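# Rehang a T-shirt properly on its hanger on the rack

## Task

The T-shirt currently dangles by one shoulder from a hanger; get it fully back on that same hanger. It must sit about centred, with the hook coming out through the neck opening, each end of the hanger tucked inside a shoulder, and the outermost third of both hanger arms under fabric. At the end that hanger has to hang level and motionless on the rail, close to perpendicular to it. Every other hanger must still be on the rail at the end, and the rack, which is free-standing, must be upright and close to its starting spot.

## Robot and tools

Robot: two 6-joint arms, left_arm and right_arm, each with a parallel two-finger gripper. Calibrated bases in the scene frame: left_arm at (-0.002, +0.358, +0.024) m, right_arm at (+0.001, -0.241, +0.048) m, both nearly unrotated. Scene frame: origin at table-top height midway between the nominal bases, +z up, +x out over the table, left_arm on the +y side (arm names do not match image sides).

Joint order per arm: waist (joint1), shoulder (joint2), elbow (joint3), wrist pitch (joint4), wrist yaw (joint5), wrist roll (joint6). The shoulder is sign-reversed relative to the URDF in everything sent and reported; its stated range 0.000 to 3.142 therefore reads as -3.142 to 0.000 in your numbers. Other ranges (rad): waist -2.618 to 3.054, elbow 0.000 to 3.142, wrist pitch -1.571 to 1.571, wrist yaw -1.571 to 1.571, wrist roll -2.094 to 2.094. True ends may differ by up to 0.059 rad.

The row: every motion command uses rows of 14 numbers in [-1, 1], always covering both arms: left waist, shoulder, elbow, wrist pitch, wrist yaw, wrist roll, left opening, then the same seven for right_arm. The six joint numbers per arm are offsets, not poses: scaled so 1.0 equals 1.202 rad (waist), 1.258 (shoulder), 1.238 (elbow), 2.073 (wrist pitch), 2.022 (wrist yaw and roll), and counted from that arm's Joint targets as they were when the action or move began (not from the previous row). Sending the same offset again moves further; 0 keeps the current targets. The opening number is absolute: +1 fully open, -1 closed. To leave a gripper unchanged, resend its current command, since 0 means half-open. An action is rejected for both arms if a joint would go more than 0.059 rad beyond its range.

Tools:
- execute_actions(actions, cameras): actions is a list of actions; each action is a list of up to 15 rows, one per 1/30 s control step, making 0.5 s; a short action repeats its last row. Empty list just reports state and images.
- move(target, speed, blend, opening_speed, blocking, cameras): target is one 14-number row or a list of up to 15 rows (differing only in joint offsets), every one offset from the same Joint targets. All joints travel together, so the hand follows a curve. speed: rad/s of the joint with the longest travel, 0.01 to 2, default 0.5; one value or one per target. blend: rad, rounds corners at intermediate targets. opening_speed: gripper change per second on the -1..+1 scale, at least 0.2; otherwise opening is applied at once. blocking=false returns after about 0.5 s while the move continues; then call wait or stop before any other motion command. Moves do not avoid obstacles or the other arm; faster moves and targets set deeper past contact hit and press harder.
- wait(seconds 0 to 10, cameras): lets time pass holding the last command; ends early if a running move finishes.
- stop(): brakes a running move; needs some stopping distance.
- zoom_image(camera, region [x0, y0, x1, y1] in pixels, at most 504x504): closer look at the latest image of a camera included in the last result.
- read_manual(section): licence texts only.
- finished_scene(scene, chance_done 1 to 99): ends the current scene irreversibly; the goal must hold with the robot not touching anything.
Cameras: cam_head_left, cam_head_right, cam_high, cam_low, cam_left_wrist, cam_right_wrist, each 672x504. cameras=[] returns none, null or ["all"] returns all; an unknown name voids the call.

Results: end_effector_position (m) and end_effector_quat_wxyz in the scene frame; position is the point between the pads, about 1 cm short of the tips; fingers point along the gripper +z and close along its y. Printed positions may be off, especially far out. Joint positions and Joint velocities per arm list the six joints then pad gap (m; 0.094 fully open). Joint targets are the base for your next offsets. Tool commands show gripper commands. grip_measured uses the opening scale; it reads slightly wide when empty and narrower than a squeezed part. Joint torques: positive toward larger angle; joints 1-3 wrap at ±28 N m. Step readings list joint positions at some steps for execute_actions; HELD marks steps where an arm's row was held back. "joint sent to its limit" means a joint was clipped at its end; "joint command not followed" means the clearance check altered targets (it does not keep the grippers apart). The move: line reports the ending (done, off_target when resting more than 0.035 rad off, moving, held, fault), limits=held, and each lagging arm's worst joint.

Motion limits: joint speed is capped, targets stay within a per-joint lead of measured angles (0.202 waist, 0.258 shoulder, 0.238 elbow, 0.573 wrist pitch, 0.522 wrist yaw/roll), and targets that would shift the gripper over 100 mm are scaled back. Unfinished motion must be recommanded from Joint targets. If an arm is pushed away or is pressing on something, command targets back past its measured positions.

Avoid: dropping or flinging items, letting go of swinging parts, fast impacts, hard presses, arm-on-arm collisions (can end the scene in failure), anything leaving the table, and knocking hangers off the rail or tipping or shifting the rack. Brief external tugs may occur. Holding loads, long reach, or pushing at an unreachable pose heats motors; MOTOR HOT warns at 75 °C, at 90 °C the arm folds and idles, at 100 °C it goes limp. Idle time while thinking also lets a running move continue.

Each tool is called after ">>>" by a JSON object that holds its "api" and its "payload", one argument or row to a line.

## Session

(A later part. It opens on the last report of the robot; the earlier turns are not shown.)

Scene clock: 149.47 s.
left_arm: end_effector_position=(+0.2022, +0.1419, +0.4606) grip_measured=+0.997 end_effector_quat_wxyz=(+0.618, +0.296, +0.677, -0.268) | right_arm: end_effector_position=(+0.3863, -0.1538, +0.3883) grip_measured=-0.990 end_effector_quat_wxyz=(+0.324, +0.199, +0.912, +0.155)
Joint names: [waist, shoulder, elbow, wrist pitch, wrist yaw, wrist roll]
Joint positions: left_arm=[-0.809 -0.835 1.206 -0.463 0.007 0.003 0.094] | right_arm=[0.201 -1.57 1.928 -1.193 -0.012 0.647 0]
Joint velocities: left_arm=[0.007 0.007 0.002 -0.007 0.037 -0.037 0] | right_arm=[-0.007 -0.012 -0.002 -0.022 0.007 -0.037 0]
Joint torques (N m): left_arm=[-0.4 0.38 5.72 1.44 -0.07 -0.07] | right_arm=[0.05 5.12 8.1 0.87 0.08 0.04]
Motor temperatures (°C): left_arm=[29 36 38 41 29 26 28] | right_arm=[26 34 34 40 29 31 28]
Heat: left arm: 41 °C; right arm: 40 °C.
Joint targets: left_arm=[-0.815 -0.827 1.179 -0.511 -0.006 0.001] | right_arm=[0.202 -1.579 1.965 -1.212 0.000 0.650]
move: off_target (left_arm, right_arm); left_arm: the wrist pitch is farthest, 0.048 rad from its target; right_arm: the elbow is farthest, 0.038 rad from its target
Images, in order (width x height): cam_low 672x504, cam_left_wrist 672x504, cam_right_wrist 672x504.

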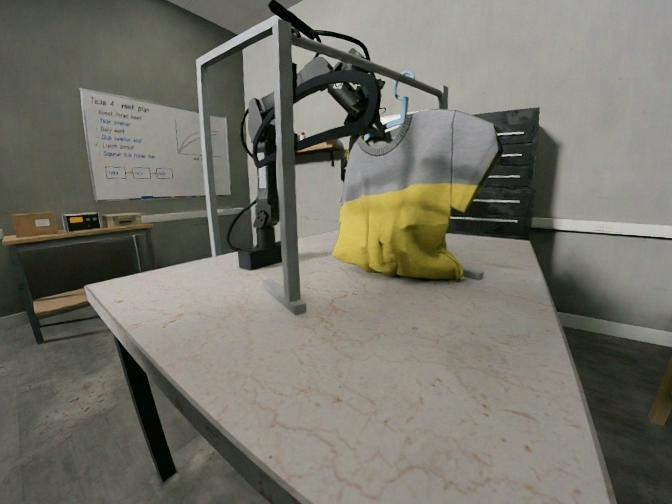

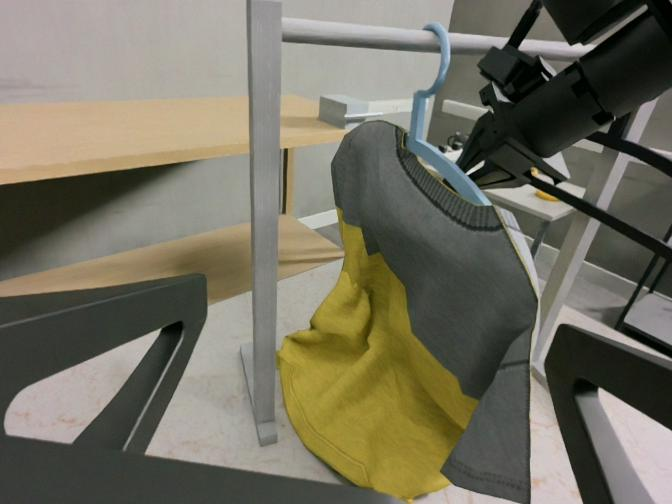

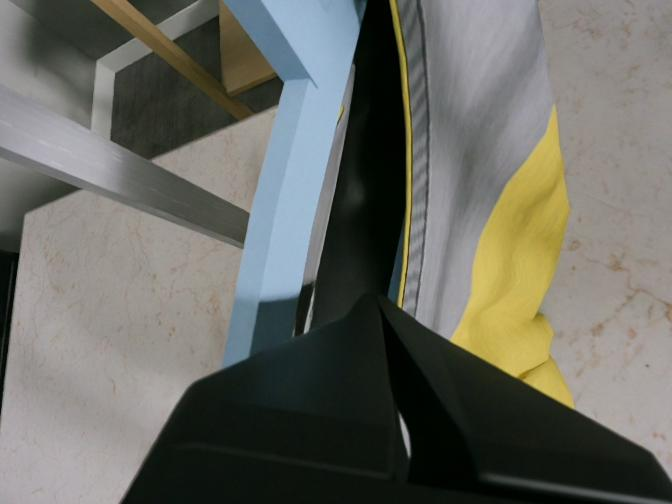

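>>> {"api": "move", "payload": {
  "target": [
    [0,0,0,0,0,0,1,-0.018,0.166,-0.003,-0.1,0,0,-1],
    [0,0,0,0,0,0,1,-0.368,0.516,-0.432,0.126,-0.445,-0.321,-1]
  ],
  "speed": 0.4,
  "cameras": ["cam_right_wrist","cam_left_wrist"]
}}

Scene clock: 155.50 s.
left_arm: end_effector_position=(+0.2022, +0.1419, +0.4606) grip_measured=+0.997 end_effector_quat_wxyz=(+0.618, +0.296, +0.677, -0.268) | right_arm: end_effector_position=(+0.2378, -0.1525, +0.4645) grip_measured=-0.991 end_effector_quat_wxyz=(+0.502, -0.126, +0.796, +0.314)
Joint names: [waist, shoulder, elbow, wrist pitch, wrist yaw, wrist roll]
Joint positions: left_arm=[-0.809 -0.835 1.206 -0.463 0.007 0.003 0.094] | right_arm=[-0.234 -0.937 1.444 -0.993 -0.877 0.015 0]
Joint velocities: left_arm=[-0.017 -0.002 -0.012 -0.022 0.037 -0.11 -0.001] | right_arm=[0.032 0.002 -0.002 0.051 -0.007 -0.051 0]
Joint torques (N m): left_arm=[-0.49 0.59 5.93 1.44 -0.14 -0.09] | right_arm=[-0.49 0.17 3.97 1.49 -0.35 -0.12]
Motor temperatures (°C): left_arm=[29 36 38 41 29 26 28] | right_arm=[26 34 34 40 29 31 28]
Heat: left arm: 41 °C; right arm: 40 °C.
Joint targets: left_arm=[-0.815 -0.827 1.179 -0.511 -0.006 0.001] | right_arm=[-0.240 -0.930 1.430 -0.951 -0.900 0.001]
move: off_target (left_arm, right_arm); left_arm: the wrist pitch is farthest, 0.048 rad from its target; right_arm: the wrist pitch is farthest, 0.043 rad from its target
Images, in order (width x height): cam_left_wrist 672x504, cam_right_wrist 672x504.

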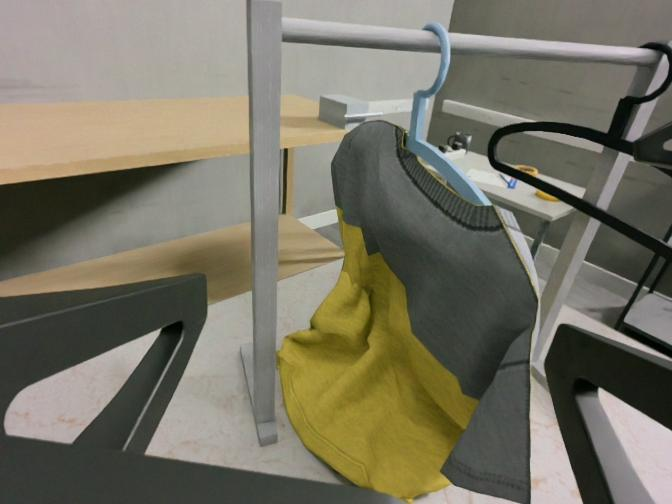

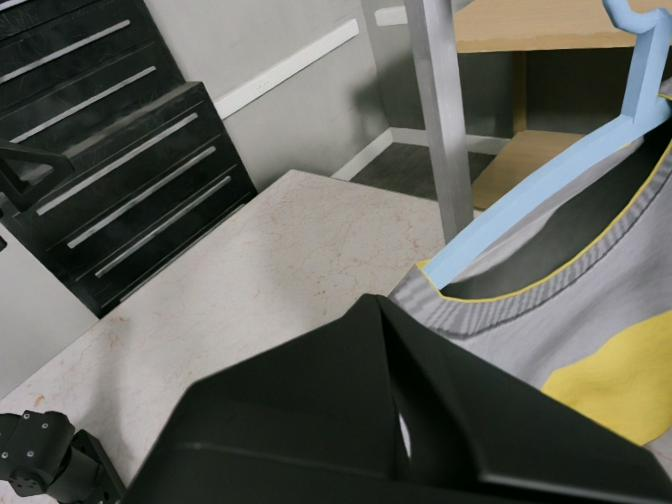

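>>> {"api": "move", "payload": {
  "target": [0,0,0,0,0,0,1,0.087,-0.302,0.274,-0.187,0.148,0.425,-0.45],
  "speed": 0.4,
  "cameras": ["cam_right_wrist","cam_left_wrist"]
}}

Scene clock: 159.43 s.
left_arm: end_effector_position=(+0.2022, +0.1419, +0.4606) grip_measured=+0.997 end_effector_quat_wxyz=(+0.618, +0.296, +0.677, -0.268) | right_arm: end_effector_position=(+0.2967, -0.1762, +0.4071) grip_measured=-0.452 end_effector_quat_wxyz=(+0.195, +0.341, +0.840, +0.374)
Joint names: [waist, shoulder, elbow, wrist pitch, wrist yaw, wrist roll]
Joint positions: left_arm=[-0.809 -0.835 1.206 -0.463 0.007 0.003 0.094] | right_arm=[-0.142 -1.307 1.731 -1.322 -0.602 0.859 0.026]
Joint velocities: left_arm=[-0.017 0.017 -0.007 -0.007 0.037 -0.051 0] | right_arm=[0.012 -0.002 -0.002 -0.007 -0.037 -0.051 0.001]
Joint torques (N m): left_arm=[-0.65 0.23 5.76 1.47 -0.11 -0.03] | right_arm=[0.44 2.63 7.88 0.76 -0.15 0.02]
Motor temperatures (°C): left_arm=[29 36 38 41 29 26 28] | right_arm=[26 34 34 40 29 31 28]
Heat: left arm: 41 °C; right arm: 40 °C.
Joint targets: left_arm=[-0.815 -0.827 1.179 -0.511 -0.006 0.001] | right_arm=[-0.136 -1.310 1.769 -1.339 -0.601 0.860]
move: off_target (left_arm, right_arm); left_arm: the wrist pitch is farthest, 0.048 rad from its target; right_arm: the elbow is farthest, 0.038 rad from its target
Images, in order (width x height): cam_left_wrist 672x504, cam_right_wrist 672x504.

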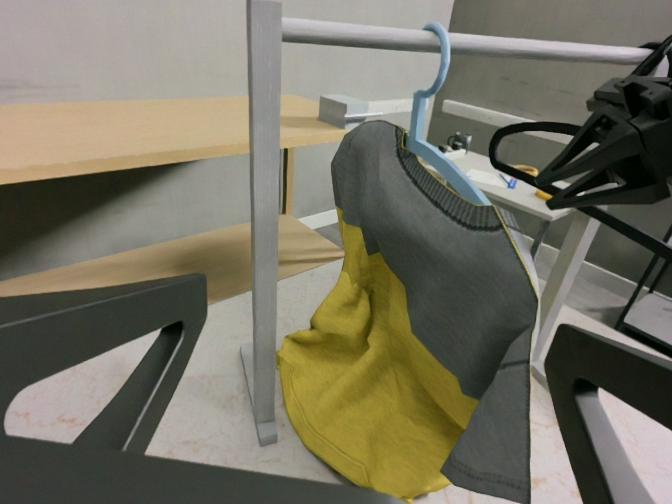

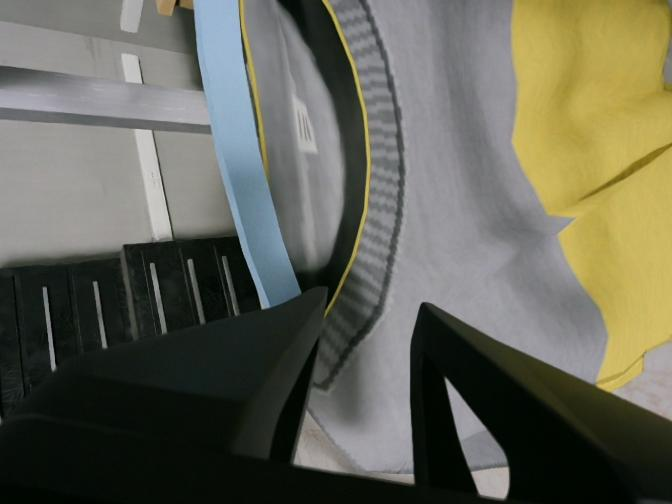

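>>> {"api": "move", "payload": {
  "target": [0,0,0,0,0,0,1,0.074,-0.04,-0.133,0.109,0,0,-0.45],
  "speed": 0.2,
  "cameras": ["cam_right_wrist","cam_left_wrist"]
}}

Scene clock: 161.70 s.
left_arm: end_effector_position=(+0.2022, +0.1419, +0.4606) grip_measured=+0.997 end_effector_quat_wxyz=(+0.618, +0.296, +0.677, -0.268) | right_arm: end_effector_position=(+0.3262, -0.1516, +0.3762) grip_measured=-0.452 end_effector_quat_wxyz=(+0.180, +0.303, +0.854, +0.382)
Joint names: [waist, shoulder, elbow, wrist pitch, wrist yaw, wrist roll]
Joint positions: left_arm=[-0.809 -0.835 1.206 -0.463 0.007 0.003 0.094] | right_arm=[-0.052 -1.357 1.617 -1.153 -0.601 0.859 0.026]
Joint velocities: left_arm=[-0.002 -0.012 -0.007 0.066 0.007 -0.051 0] | right_arm=[0.007 0.002 -0.002 0.007 0.022 -0.037 -0.001]
Joint torques (N m): left_arm=[-0.57 0.38 5.74 1.49 -0.05 -0.03] | right_arm=[0.4 3.67 4.67 1.29 -0.16 0.02]
Motor temperatures (°C): left_arm=[29 36 38 41 29 26 28] | right_arm=[26 34 34 40 29 31 28]
Heat: left arm: 41 °C; right arm: 40 °C.
Joint targets: left_arm=[-0.815 -0.827 1.179 -0.511 -0.006 0.001] | right_arm=[-0.047 -1.360 1.605 -1.113 -0.601 0.860]
move: off_target (left_arm, right_arm); left_arm: the wrist pitch is farthest, 0.048 rad from its target; right_arm: the wrist pitch is farthest, 0.040 rad from its target
Images, in order (width x height): cam_left_wrist 672x504, cam_right_wrist 672x504.

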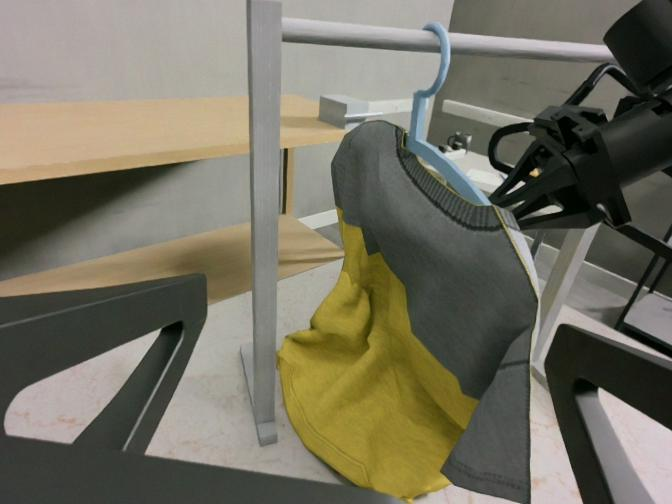

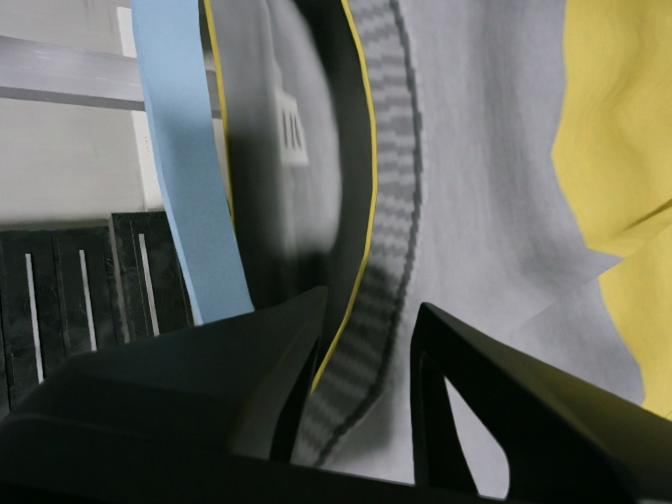

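>>> {"api": "move", "payload": {
  "target": [0,0,0,0,0,0,1,0.041,-0.034,-0.037,0.043,0,0,-0.45],
  "speed": 0.2,
  "cameras": ["cam_right_wrist","cam_left_wrist"]
}}

Scene clock: 163.20 s.
left_arm: end_effector_position=(+0.2022, +0.1419, +0.4606) grip_measured=+0.997 end_effector_quat_wxyz=(+0.618, +0.296, +0.677, -0.268) | right_arm: end_effector_position=(+0.3423, -0.1353, +0.3581) grip_measured=-0.452 end_effector_quat_wxyz=(+0.170, +0.281, +0.862, +0.387)
Joint names: [waist, shoulder, elbow, wrist pitch, wrist yaw, wrist roll]
Joint positions: left_arm=[-0.809 -0.835 1.206 -0.463 0.007 0.003 0.094] | right_arm=[-0.002 -1.4 1.571 -1.064 -0.601 0.859 0.026]
Joint velocities: left_arm=[-0.002 0.022 -0.012 0.037 0.095 0.022 -0.001] | right_arm=[0.002 -0.002 -0.012 -0.051 0.007 -0.037 -0.001]
Joint torques (N m): left_arm=[-0.53 0.29 5.76 1.46 -0.06 -0.07] | right_arm=[0.35 4.37 4.89 1.29 -0.16 0.02]
Motor temperatures (°C): left_arm=[29 36 38 40 29 26 28] | right_arm=[26 34 34 40 29 31 28]
Heat: left arm: 40 °C; right arm: 40 °C.
Joint targets: left_arm=[-0.815 -0.827 1.179 -0.511 -0.006 0.001] | right_arm=[0.002 -1.403 1.559 -1.024 -0.601 0.860]
move: off_target (left_arm, right_arm); left_arm: the wrist pitch is farthest, 0.048 rad from its target; right_arm: the wrist pitch is farthest, 0.040 rad from its target
Images, in order (width x height): cam_left_wrist 672x504, cam_right_wrist 672x504.

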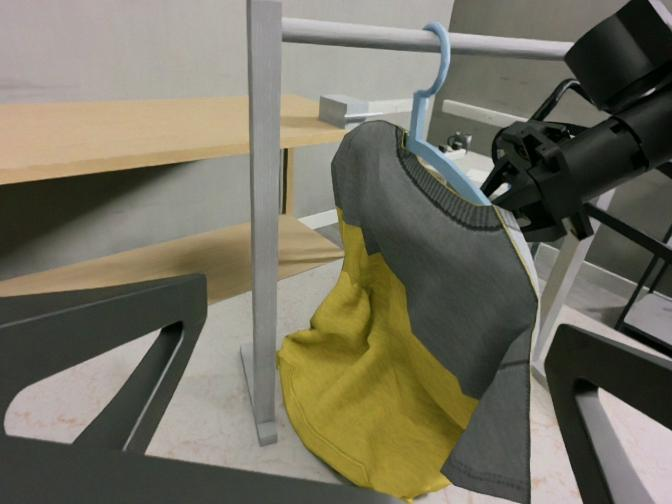

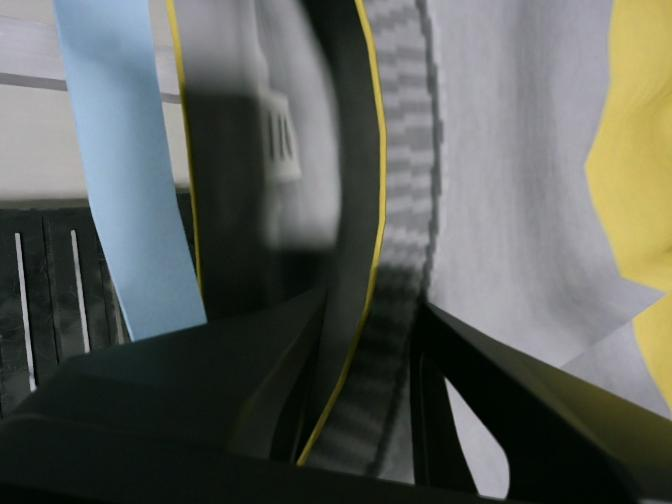

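>>> {"api": "move", "payload": {
  "target": [0,0,0,0,0,0,1,0.040,-0.035,-0.062,0.058,0,0,-0.45],
  "speed": 0.2,
  "cameras": ["cam_right_wrist","cam_left_wrist"]
}}

Scene clock: 164.80 s.
left_arm: end_effector_position=(+0.2022, +0.1419, +0.4606) grip_measured=+0.997 end_effector_quat_wxyz=(+0.618, +0.296, +0.677, -0.268) | right_arm: end_effector_position=(+0.3583, -0.1177, +0.3321) grip_measured=-0.452 end_effector_quat_wxyz=(+0.162, +0.260, +0.868, +0.391)
Joint names: [waist, shoulder, elbow, wrist pitch, wrist yaw, wrist roll]
Joint positions: left_arm=[-0.809 -0.835 1.206 -0.463 0.007 0.003 0.094] | right_arm=[0.046 -1.442 1.495 -0.944 -0.601 0.859 0.026]
Joint velocities: left_arm=[-0.007 0.007 -0.002 0.007 -0.007 0.007 0] | right_arm=[0.002 0.002 -0.002 0.007 0.007 -0.081 0]
Joint torques (N m): left_arm=[-0.49 0.38 5.67 1.5 -0.12 -0.12] | right_arm=[0.36 4.88 5.07 1.29 -0.17 0.01]
Motor temperatures (°C): left_arm=[29 36 38 40 29 26 28] | right_arm=[26 34 34 40 29 31 28]
Heat: left arm: 40 °C; right arm: 40 °C.
Joint targets: left_arm=[-0.815 -0.827 1.179 -0.511 -0.006 0.001] | right_arm=[0.051 -1.447 1.482 -0.904 -0.601 0.860]
move: off_target (left_arm, right_arm); left_arm: the wrist pitch is farthest, 0.048 rad from its target; right_arm: the wrist pitch is farthest, 0.040 rad from its target
Images, in order (width x height): cam_left_wrist 672x504, cam_right_wrist 672x504.

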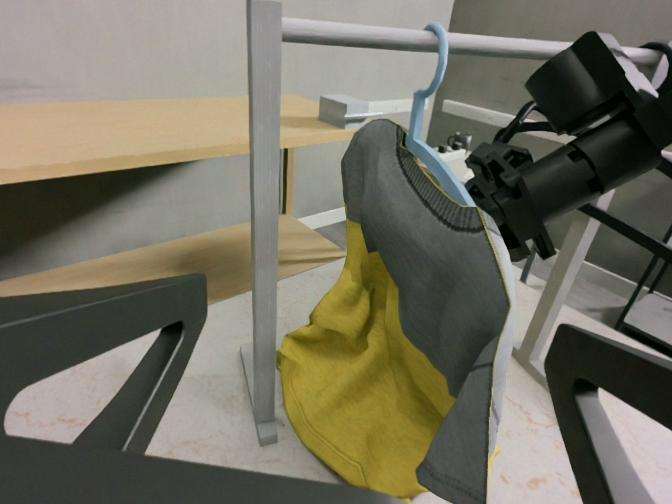

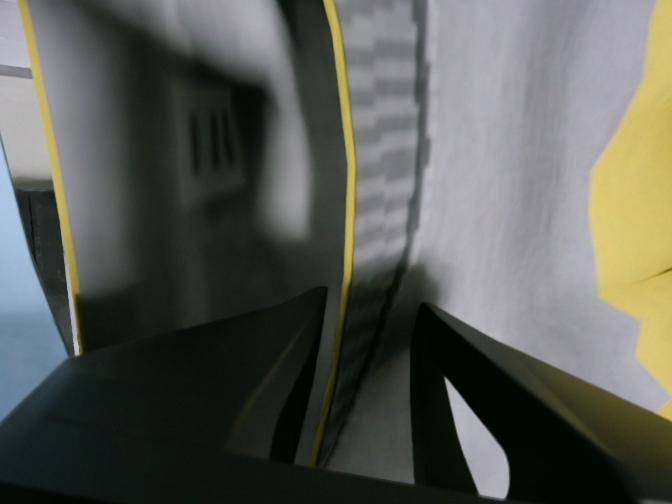

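>>> {"api": "move", "payload": {
  "target": [0,0,0,0,0,0,1,0,0,0,0,0,0,-1],
  "opening_speed": 0.6,
  "cameras": ["cam_right_wrist","cam_left_wrist"]
}}

Scene clock: 166.00 s.
left_arm: end_effector_position=(+0.2022, +0.1419, +0.4606) grip_measured=+0.997 end_effector_quat_wxyz=(+0.618, +0.296, +0.677, -0.268) | right_arm: end_effector_position=(+0.3586, -0.1177, +0.3324) grip_measured=-0.983 end_effector_quat_wxyz=(+0.162, +0.260, +0.868, +0.391)
Joint names: [waist, shoulder, elbow, wrist pitch, wrist yaw, wrist roll]
Joint positions: left_arm=[-0.809 -0.835 1.206 -0.463 0.007 0.003 0.094] | right_arm=[0.046 -1.442 1.495 -0.943 -0.601 0.859 0.001]
Joint velocities: left_arm=[0.012 0.012 -0.007 0.007 0.051 -0.11 0.001] | right_arm=[0.002 -0.007 0.027 -0.037 -0.007 -0.037 -0.001]
Joint torques (N m): left_arm=[-0.53 0.39 5.94 1.45 -0.06 -0.07] | right_arm=[0.35 4.9 5.08 1.28 -0.17 0.01]
Motor temperatures (°C): left_arm=[29 36 38 40 29 26 28] | right_arm=[26 34 34 40 29 31 28]
Heat: left arm: 40 °C; right arm: 40 °C.
Joint targets: left_arm=[-0.815 -0.827 1.179 -0.511 -0.006 0.001] | right_arm=[0.051 -1.447 1.482 -0.904 -0.601 0.860]
move: off_target (left_arm, right_arm); left_arm: the wrist pitch is farthest, 0.048 rad from its target; right_arm: the wrist pitch is farthest, 0.039 rad from its target
Images, in order (width x height): cam_left_wrist 672x504, cam_right_wrist 672x504.

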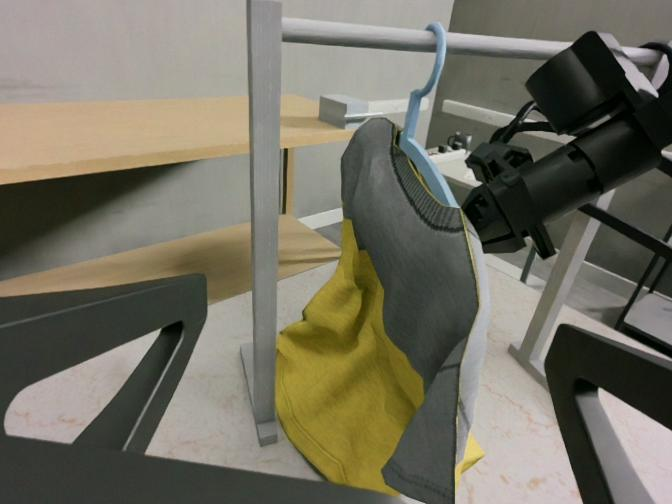

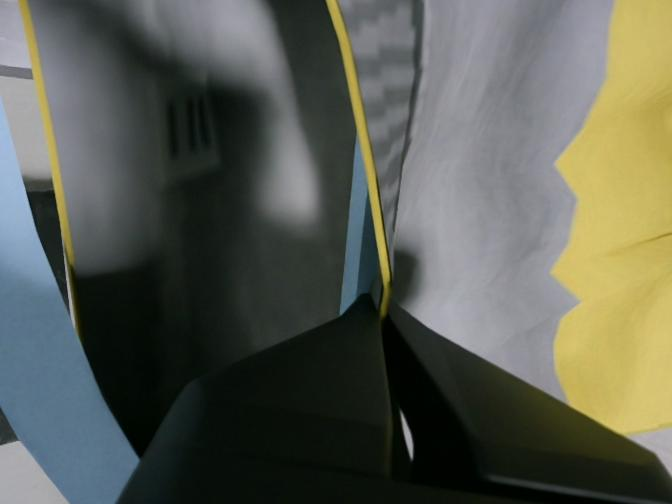

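>>> {"api": "move", "payload": {
  "target": [
    [0,0,0,0,0,0,1,-0.116,0.207,0.021,-0.066,0,-0.277,-1],
    [0,0,0,0,0,0,1,-0.16,0.300,-0.105,0.14,-0.064,-0.722,-1]
  ],
  "speed": 0.3
}}

Scene clock: 172.53 s.
left_arm: end_effector_position=(+0.2022, +0.1419, +0.4606) grip_measured=+0.997 end_effector_quat_wxyz=(+0.618, +0.296, +0.677, -0.268) | right_arm: end_effector_position=(+0.3212, -0.1631, +0.4435) grip_measured=-0.983 end_effector_quat_wxyz=(+0.586, -0.368, +0.717, +0.087)
Joint names: [waist, shoulder, elbow, wrist pitch, wrist yaw, wrist roll]
Joint positions: left_arm=[-0.809 -0.835 1.206 -0.463 0.007 0.003 0.094] | right_arm=[-0.136 -1.093 1.363 -0.673 -0.703 -0.595 0.001]
Joint velocities: left_arm=[-0.007 -0.007 0.007 0.066 0.022 -0.007 -0.001] | right_arm=[0.007 0.007 -0.007 -0.037 -0.095 0.022 0.001]
Joint torques (N m): left_arm=[-0.51 0.53 5.89 1.48 -0.14 -0.09] | right_arm=[-0.44 3.93 5.01 1.75 -0.34 -0.11]
Motor temperatures (°C): left_arm=[29 35 38 40 29 26 28] | right_arm=[26 34 34 40 29 31 28]
Heat: left arm: 40 °C; right arm: 40 °C.
Joint targets: left_arm=[-0.815 -0.827 1.179 -0.511 -0.006 0.001] | right_arm=[-0.142 -1.069 1.352 -0.613 -0.730 -0.600]
move: off_target (left_arm, right_arm); left_arm: the wrist pitch is farthest, 0.048 rad from its target; right_arm: the wrist pitch is farthest, 0.059 rad from its target

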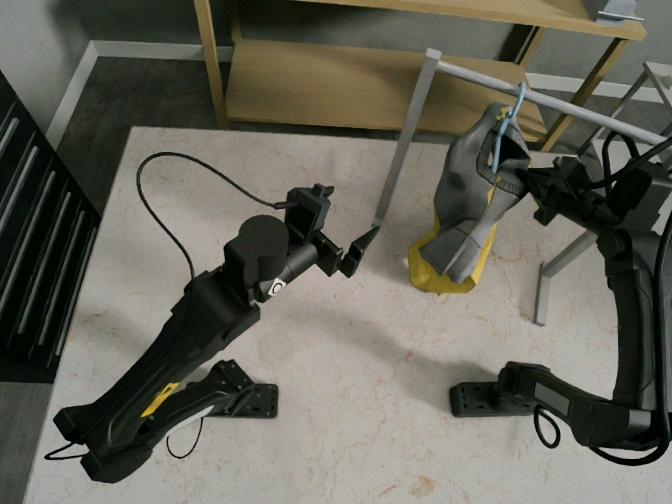

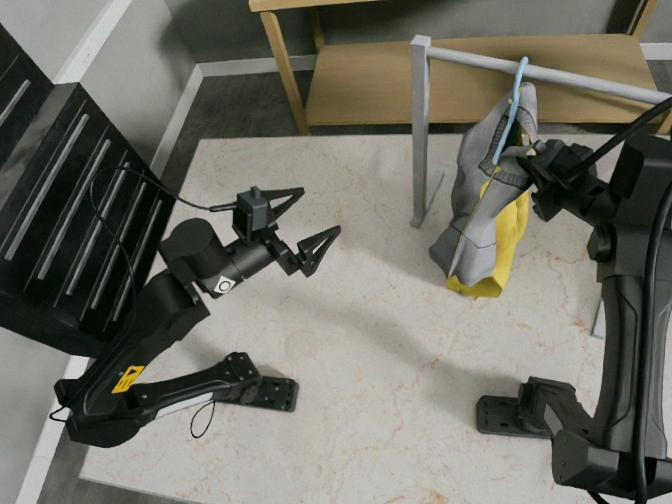

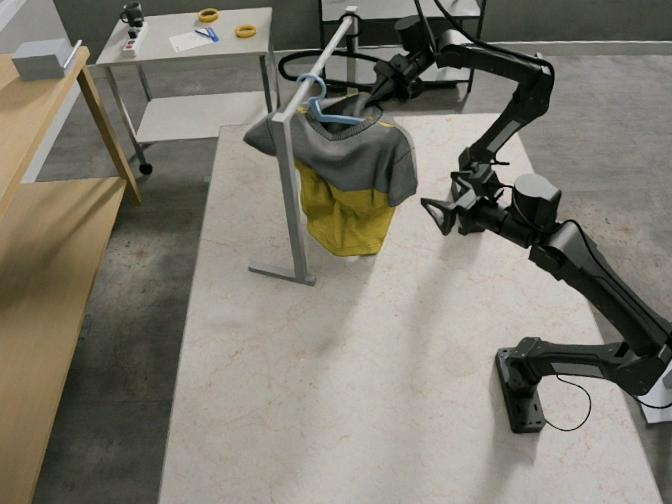

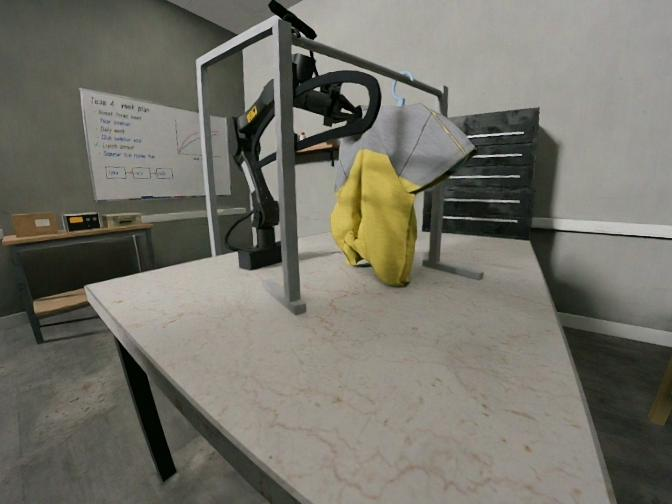

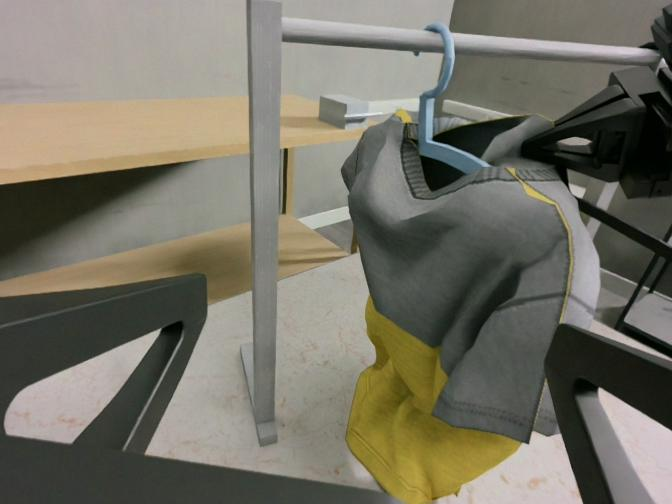

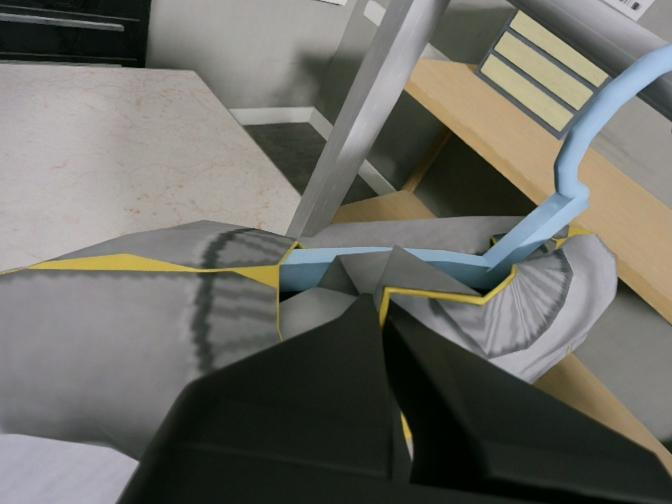

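>>> {"api": "move", "payload": {
  "target": [0,0,0,0,0,0,1,-0.009,-0.216,0.127,0.055,0,0,-1],
  "speed": 0.15
}}

Scene clock: 175.00 s.
left_arm: end_effector_position=(+0.2022, +0.1419, +0.4606) grip_measured=+0.997 end_effector_quat_wxyz=(+0.618, +0.296, +0.677, -0.268) | right_arm: end_effector_position=(+0.3946, -0.1757, +0.4273) grip_measured=-0.983 end_effector_quat_wxyz=(+0.577, -0.363, +0.726, +0.092)
Joint names: [waist, shoulder, elbow, wrist pitch, wrist yaw, wrist roll]
Joint positions: left_arm=[-0.809 -0.835 1.206 -0.463 0.007 0.003 0.094] | right_arm=[-0.147 -1.338 1.462 -0.556 -0.708 -0.597 0.001]
Joint velocities: left_arm=[0.012 0.002 -0.002 0.022 0.037 -0.066 0] | right_arm=[-0.007 0.007 -0.007 -0.007 0.007 0.081 0]
Joint torques (N m): left_arm=[-0.53 0.28 5.75 1.46 -0.11 -0.09] | right_arm=[-0.43 4.19 9.55 1.7 -0.31 -0.1]
Motor temperatures (°C): left_arm=[29 35 38 40 29 26 28] | right_arm=[26 34 34 41 29 31 28]
Heat: left arm: 40 °C; right arm: 41 °C.
Joint targets: left_arm=[-0.815 -0.827 1.179 -0.511 -0.006 0.001] | right_arm=[-0.153 -1.341 1.509 -0.499 -0.730 -0.600]
move: off_target (left_arm, right_arm); left_arm: the wrist pitch is farthest, 0.048 rad from its target; right_arm: the wrist pitch is farthest, 0.057 rad from its target

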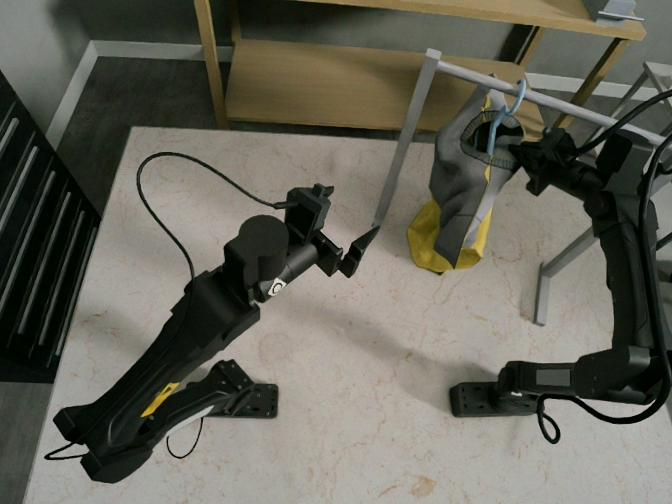

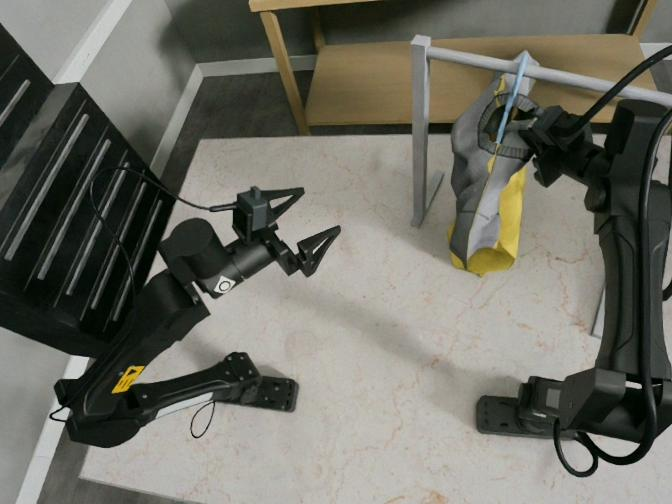

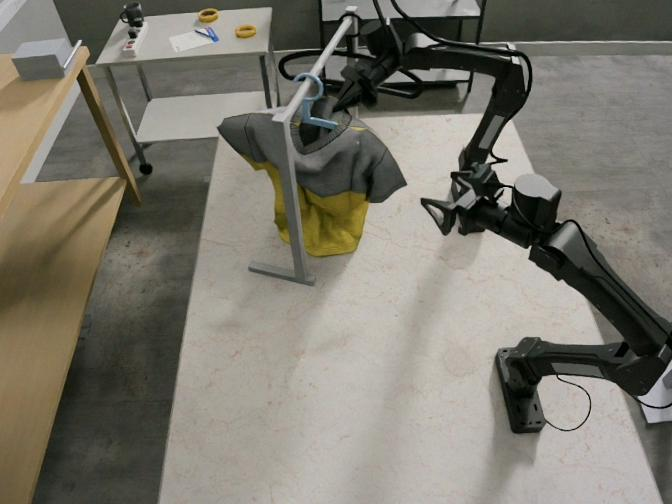

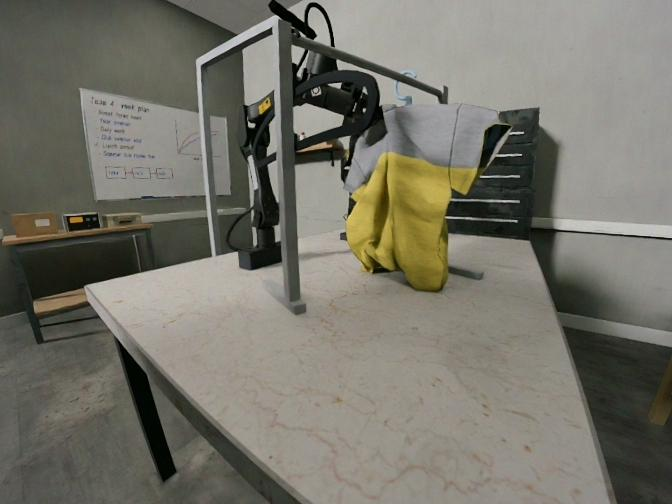

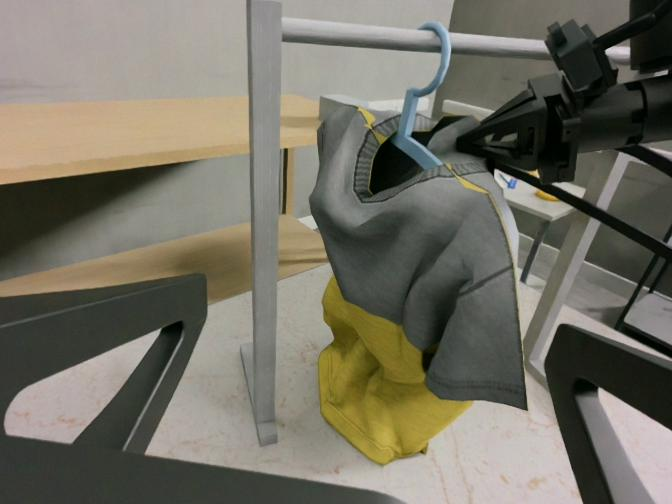

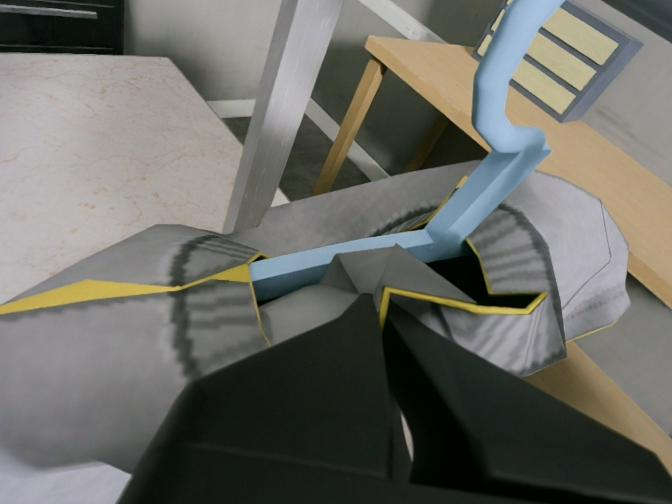

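>>> {"api": "move", "payload": {
  "target": [0,0,0,0,0,0,1,0,0.03,-0.05,0,0,0,-1],
  "speed": 0.15,
  "cameras": []
}}

>>> {"api": "move", "payload": {
  "target": [0,0,0,0,0,0,1,0,0,0,0,0,0,-0.5],
  "opening_speed": 0.4,
  "cameras": ["cam_right_wrist","cam_left_wrist","cam_low"]
}}

Scene clock: 176.17 s.
left_arm: end_effector_position=(+0.2022, +0.1419, +0.4606) grip_measured=+0.997 end_effector_quat_wxyz=(+0.618, +0.296, +0.677, -0.268) | right_arm: end_effector_position=(+0.3946, -0.1757, +0.4273) grip_measured=-0.983 end_effector_quat_wxyz=(+0.577, -0.363, +0.726, +0.092)
Joint names: [waist, shoulder, elbow, wrist pitch, wrist yaw, wrist roll]
Joint positions: left_arm=[-0.809 -0.835 1.206 -0.463 0.007 0.003 0.094] | right_arm=[-0.147 -1.338 1.462 -0.556 -0.708 -0.597 0.001]
Joint velocities: left_arm=[-0.002 0.012 -0.002 -0.022 -0.007 -0.051 0] | right_arm=[0.027 -0.032 0.007 0.007 -0.037 0.007 0]
Joint torques (N m): left_arm=[-0.51 0.32 5.86 1.48 -0.07 -0.08] | right_arm=[-0.46 7.65 5.07 1.7 -0.3 -0.1]
Motor temperatures (°C): left_arm=[29 35 38 40 29 26 28] | right_arm=[26 34 34 41 29 31 28]
Heat: left arm: 40 °C; right arm: 41 °C.
Joint targets: left_arm=[-0.815 -0.827 1.179 -0.511 -0.006 0.001] | right_arm=[-0.153 -1.303 1.447 -0.499 -0.730 -0.600]
move: off_target (left_arm, right_arm); left_arm: the wrist pitch is farthest, 0.048 rad from its target; right_arm: the wrist pitch is farthest, 0.057 rad from its target
No camera images: "cameras" was empty.

Scene clock: 177.63 s.
left_arm: end_effector_position=(+0.2022, +0.1419, +0.4606) grip_measured=+0.997 end_effector_quat_wxyz=(+0.618, +0.296, +0.677, -0.268) | right_arm: end_effector_position=(+0.3937, -0.1754, +0.4332) grip_measured=-0.502 end_effector_quat_wxyz=(+0.585, -0.365, +0.719, +0.087)
Joint names: [waist, shoulder, elbow, wrist pitch, wrist yaw, wrist roll]
Joint positions: left_arm=[-0.809 -0.835 1.206 -0.463 0.007 0.003 0.094] | right_arm=[-0.147 -1.33 1.462 -0.541 -0.71 -0.597 0.023]
Joint velocities: left_arm=[-0.002 0.012 -0.002 -0.022 -0.022 -0.022 0] | right_arm=[0.002 0.002 0.012 0.022 0.051 0.037 -0.001]
Joint torques (N m): left_arm=[-0.46 0.44 5.81 1.44 -0.12 -0.11] | right_arm=[-0.44 6.78 5.05 1.57 -0.27 -0.1]
Motor temperatures (°C): left_arm=[29 35 38 40 29 26 28] | right_arm=[26 34 34 41 29 31 28]
Heat: left arm: 40 °C; right arm: 41 °C.
Joint targets: left_arm=[-0.815 -0.827 1.179 -0.511 -0.006 0.001] | right_arm=[-0.153 -1.303 1.447 -0.499 -0.730 -0.600]
move: off_target (left_arm, right_arm); left_arm: the wrist pitch is farthest, 0.048 rad from its target; right_arm: the wrist pitch is farthest, 0.042 rad from its target
Images, in order (width x height): cam_low 672x504, cam_left_wrist 672x504, cam_right_wrist 672x504.

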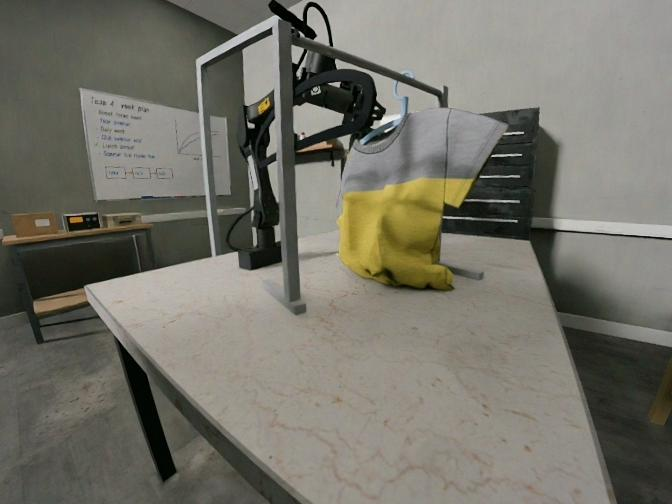

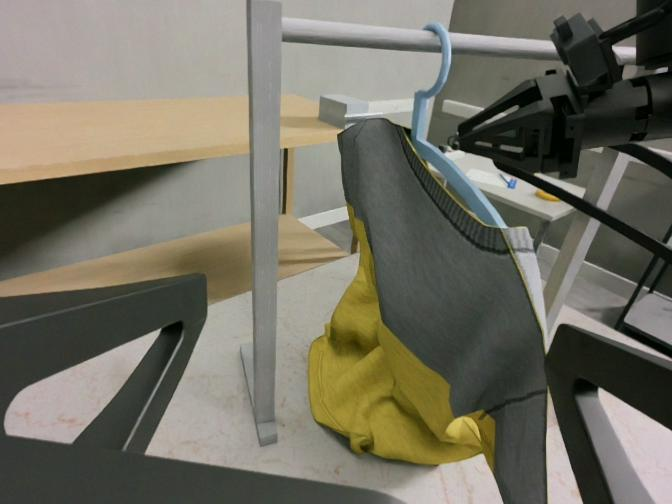

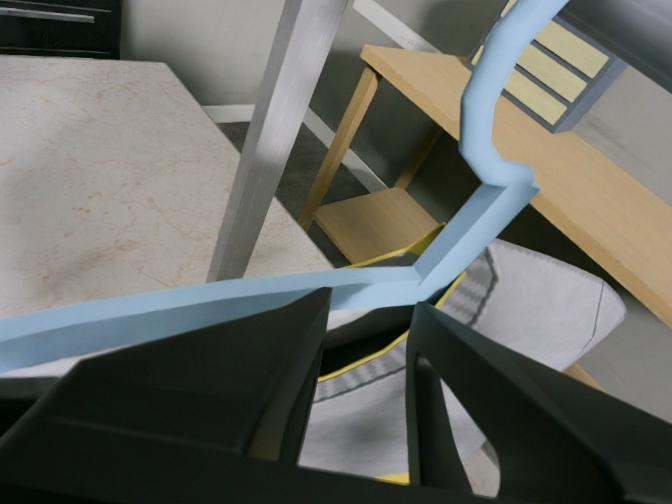

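>>> {"api": "move", "payload": {
  "target": [
    [0,0,0,0,0,0,1,0.009,0.186,-0.077,-0.055,0,0,-0.5],
    [0,0,0,0,0,0,1,0.014,-0.006,0.26,-0.405,0.064,0.722,-0.5]
  ],
  "speed": 0.4,
  "cameras": ["cam_right_wrist","cam_left_wrist"]
}}

Scene clock: 183.43 s.
left_arm: end_effector_position=(+0.2022, +0.1419, +0.4606) grip_measured=+0.997 end_effector_quat_wxyz=(+0.618, +0.296, +0.677, -0.268) | right_arm: end_effector_position=(+0.2963, -0.1757, +0.4082) grip_measured=-0.502 end_effector_quat_wxyz=(+0.196, +0.340, +0.840, +0.375)
Joint names: [waist, shoulder, elbow, wrist pitch, wrist yaw, wrist roll]
Joint positions: left_arm=[-0.809 -0.835 1.206 -0.463 0.007 0.003 0.094] | right_arm=[-0.141 -1.306 1.733 -1.322 -0.602 0.859 0.023]
Joint velocities: left_arm=[-0.017 0.007 0.022 -0.022 -0.007 0.007 0] | right_arm=[-0.007 -0.002 -0.007 -0.022 -0.037 0.022 0]
Joint torques (N m): left_arm=[-0.54 0.43 5.81 1.46 -0.11 -0.05] | right_arm=[0.34 2.39 7.69 0.76 -0.16 0.01]
Motor temperatures (°C): left_arm=[29 35 38 40 29 26 28] | right_arm=[26 34 34 40 29 30 28]
Heat: left arm: 40 °C; right arm: 40 °C.
Joint targets: left_arm=[-0.815 -0.827 1.179 -0.511 -0.006 0.001] | right_arm=[-0.136 -1.311 1.769 -1.339 -0.601 0.860]
move: off_target (left_arm, right_arm); left_arm: the wrist pitch is farthest, 0.048 rad from its target; right_arm: the elbow is farthest, 0.036 rad from its target
Images, in order (width x height): cam_left_wrist 672x504, cam_right_wrist 672x504.

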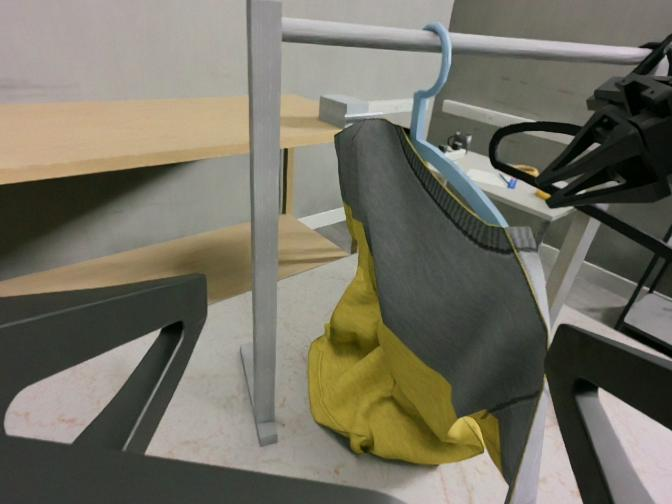

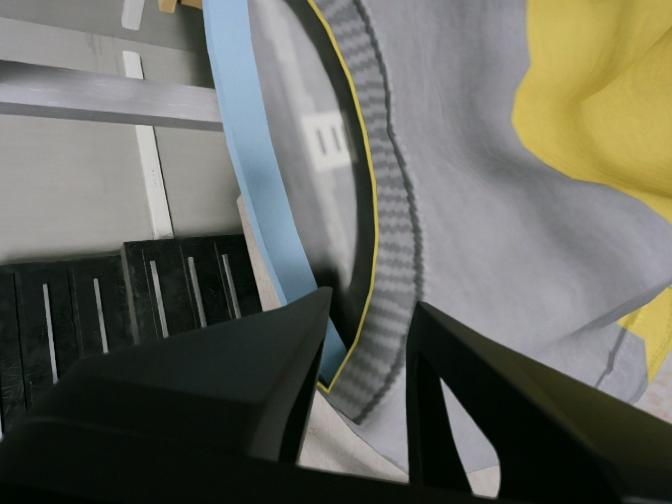

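>>> {"api": "move", "payload": {
  "target": [0,0,0,0,0,0,1,0.067,-0.027,-0.149,0.109,0,0,-0.45],
  "speed": 0.25,
  "cameras": ["cam_right_wrist"]
}}

Scene clock: 185.50 s.
left_arm: end_effector_position=(+0.2022, +0.1419, +0.4606) grip_measured=+0.997 end_effector_quat_wxyz=(+0.618, +0.296, +0.677, -0.268) | right_arm: end_effector_position=(+0.3229, -0.1542, +0.3733) grip_measured=-0.452 end_effector_quat_wxyz=(+0.179, +0.307, +0.853, +0.381)
Joint names: [waist, shoulder, elbow, wrist pitch, wrist yaw, wrist roll]
Joint positions: left_arm=[-0.809 -0.835 1.206 -0.463 0.007 0.003 0.094] | right_arm=[-0.061 -1.343 1.597 -1.153 -0.601 0.859 0.026]
Joint velocities: left_arm=[0.002 0.002 -0.007 0.037 0.066 0.051 0] | right_arm=[0.007 -0.002 -0.017 0.022 -0.037 -0.081 0]
Joint torques (N m): left_arm=[-0.32 0.31 5.94 1.51 -0.09 -0.07] | right_arm=[0.39 3.62 4.7 1.29 -0.16 0.02]
Motor temperatures (°C): left_arm=[29 35 38 40 29 26 28] | right_arm=[26 34 34 40 29 30 28]
Heat: left arm: 40 °C; right arm: 40 °C.
Joint targets: left_arm=[-0.815 -0.827 1.179 -0.511 -0.006 0.001] | right_arm=[-0.055 -1.345 1.585 -1.113 -0.601 0.860]
move: off_target (left_arm, right_arm); left_arm: the wrist pitch is farthest, 0.048 rad from its target; right_arm: the wrist pitch is farthest, 0.040 rad from its target
Images, in order (width x height): cam_right_wrist 672x504.

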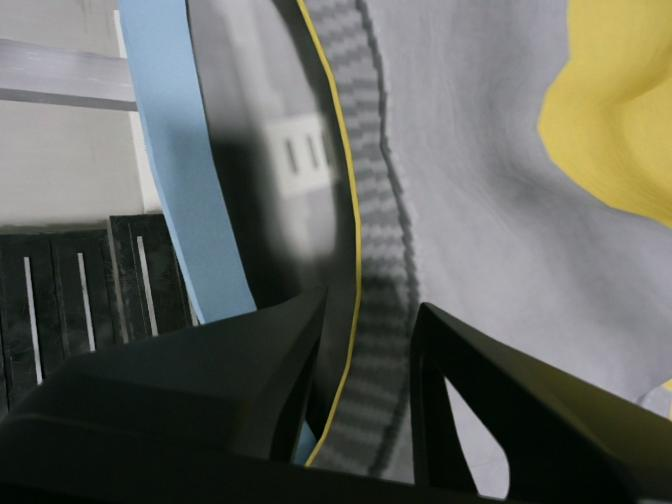

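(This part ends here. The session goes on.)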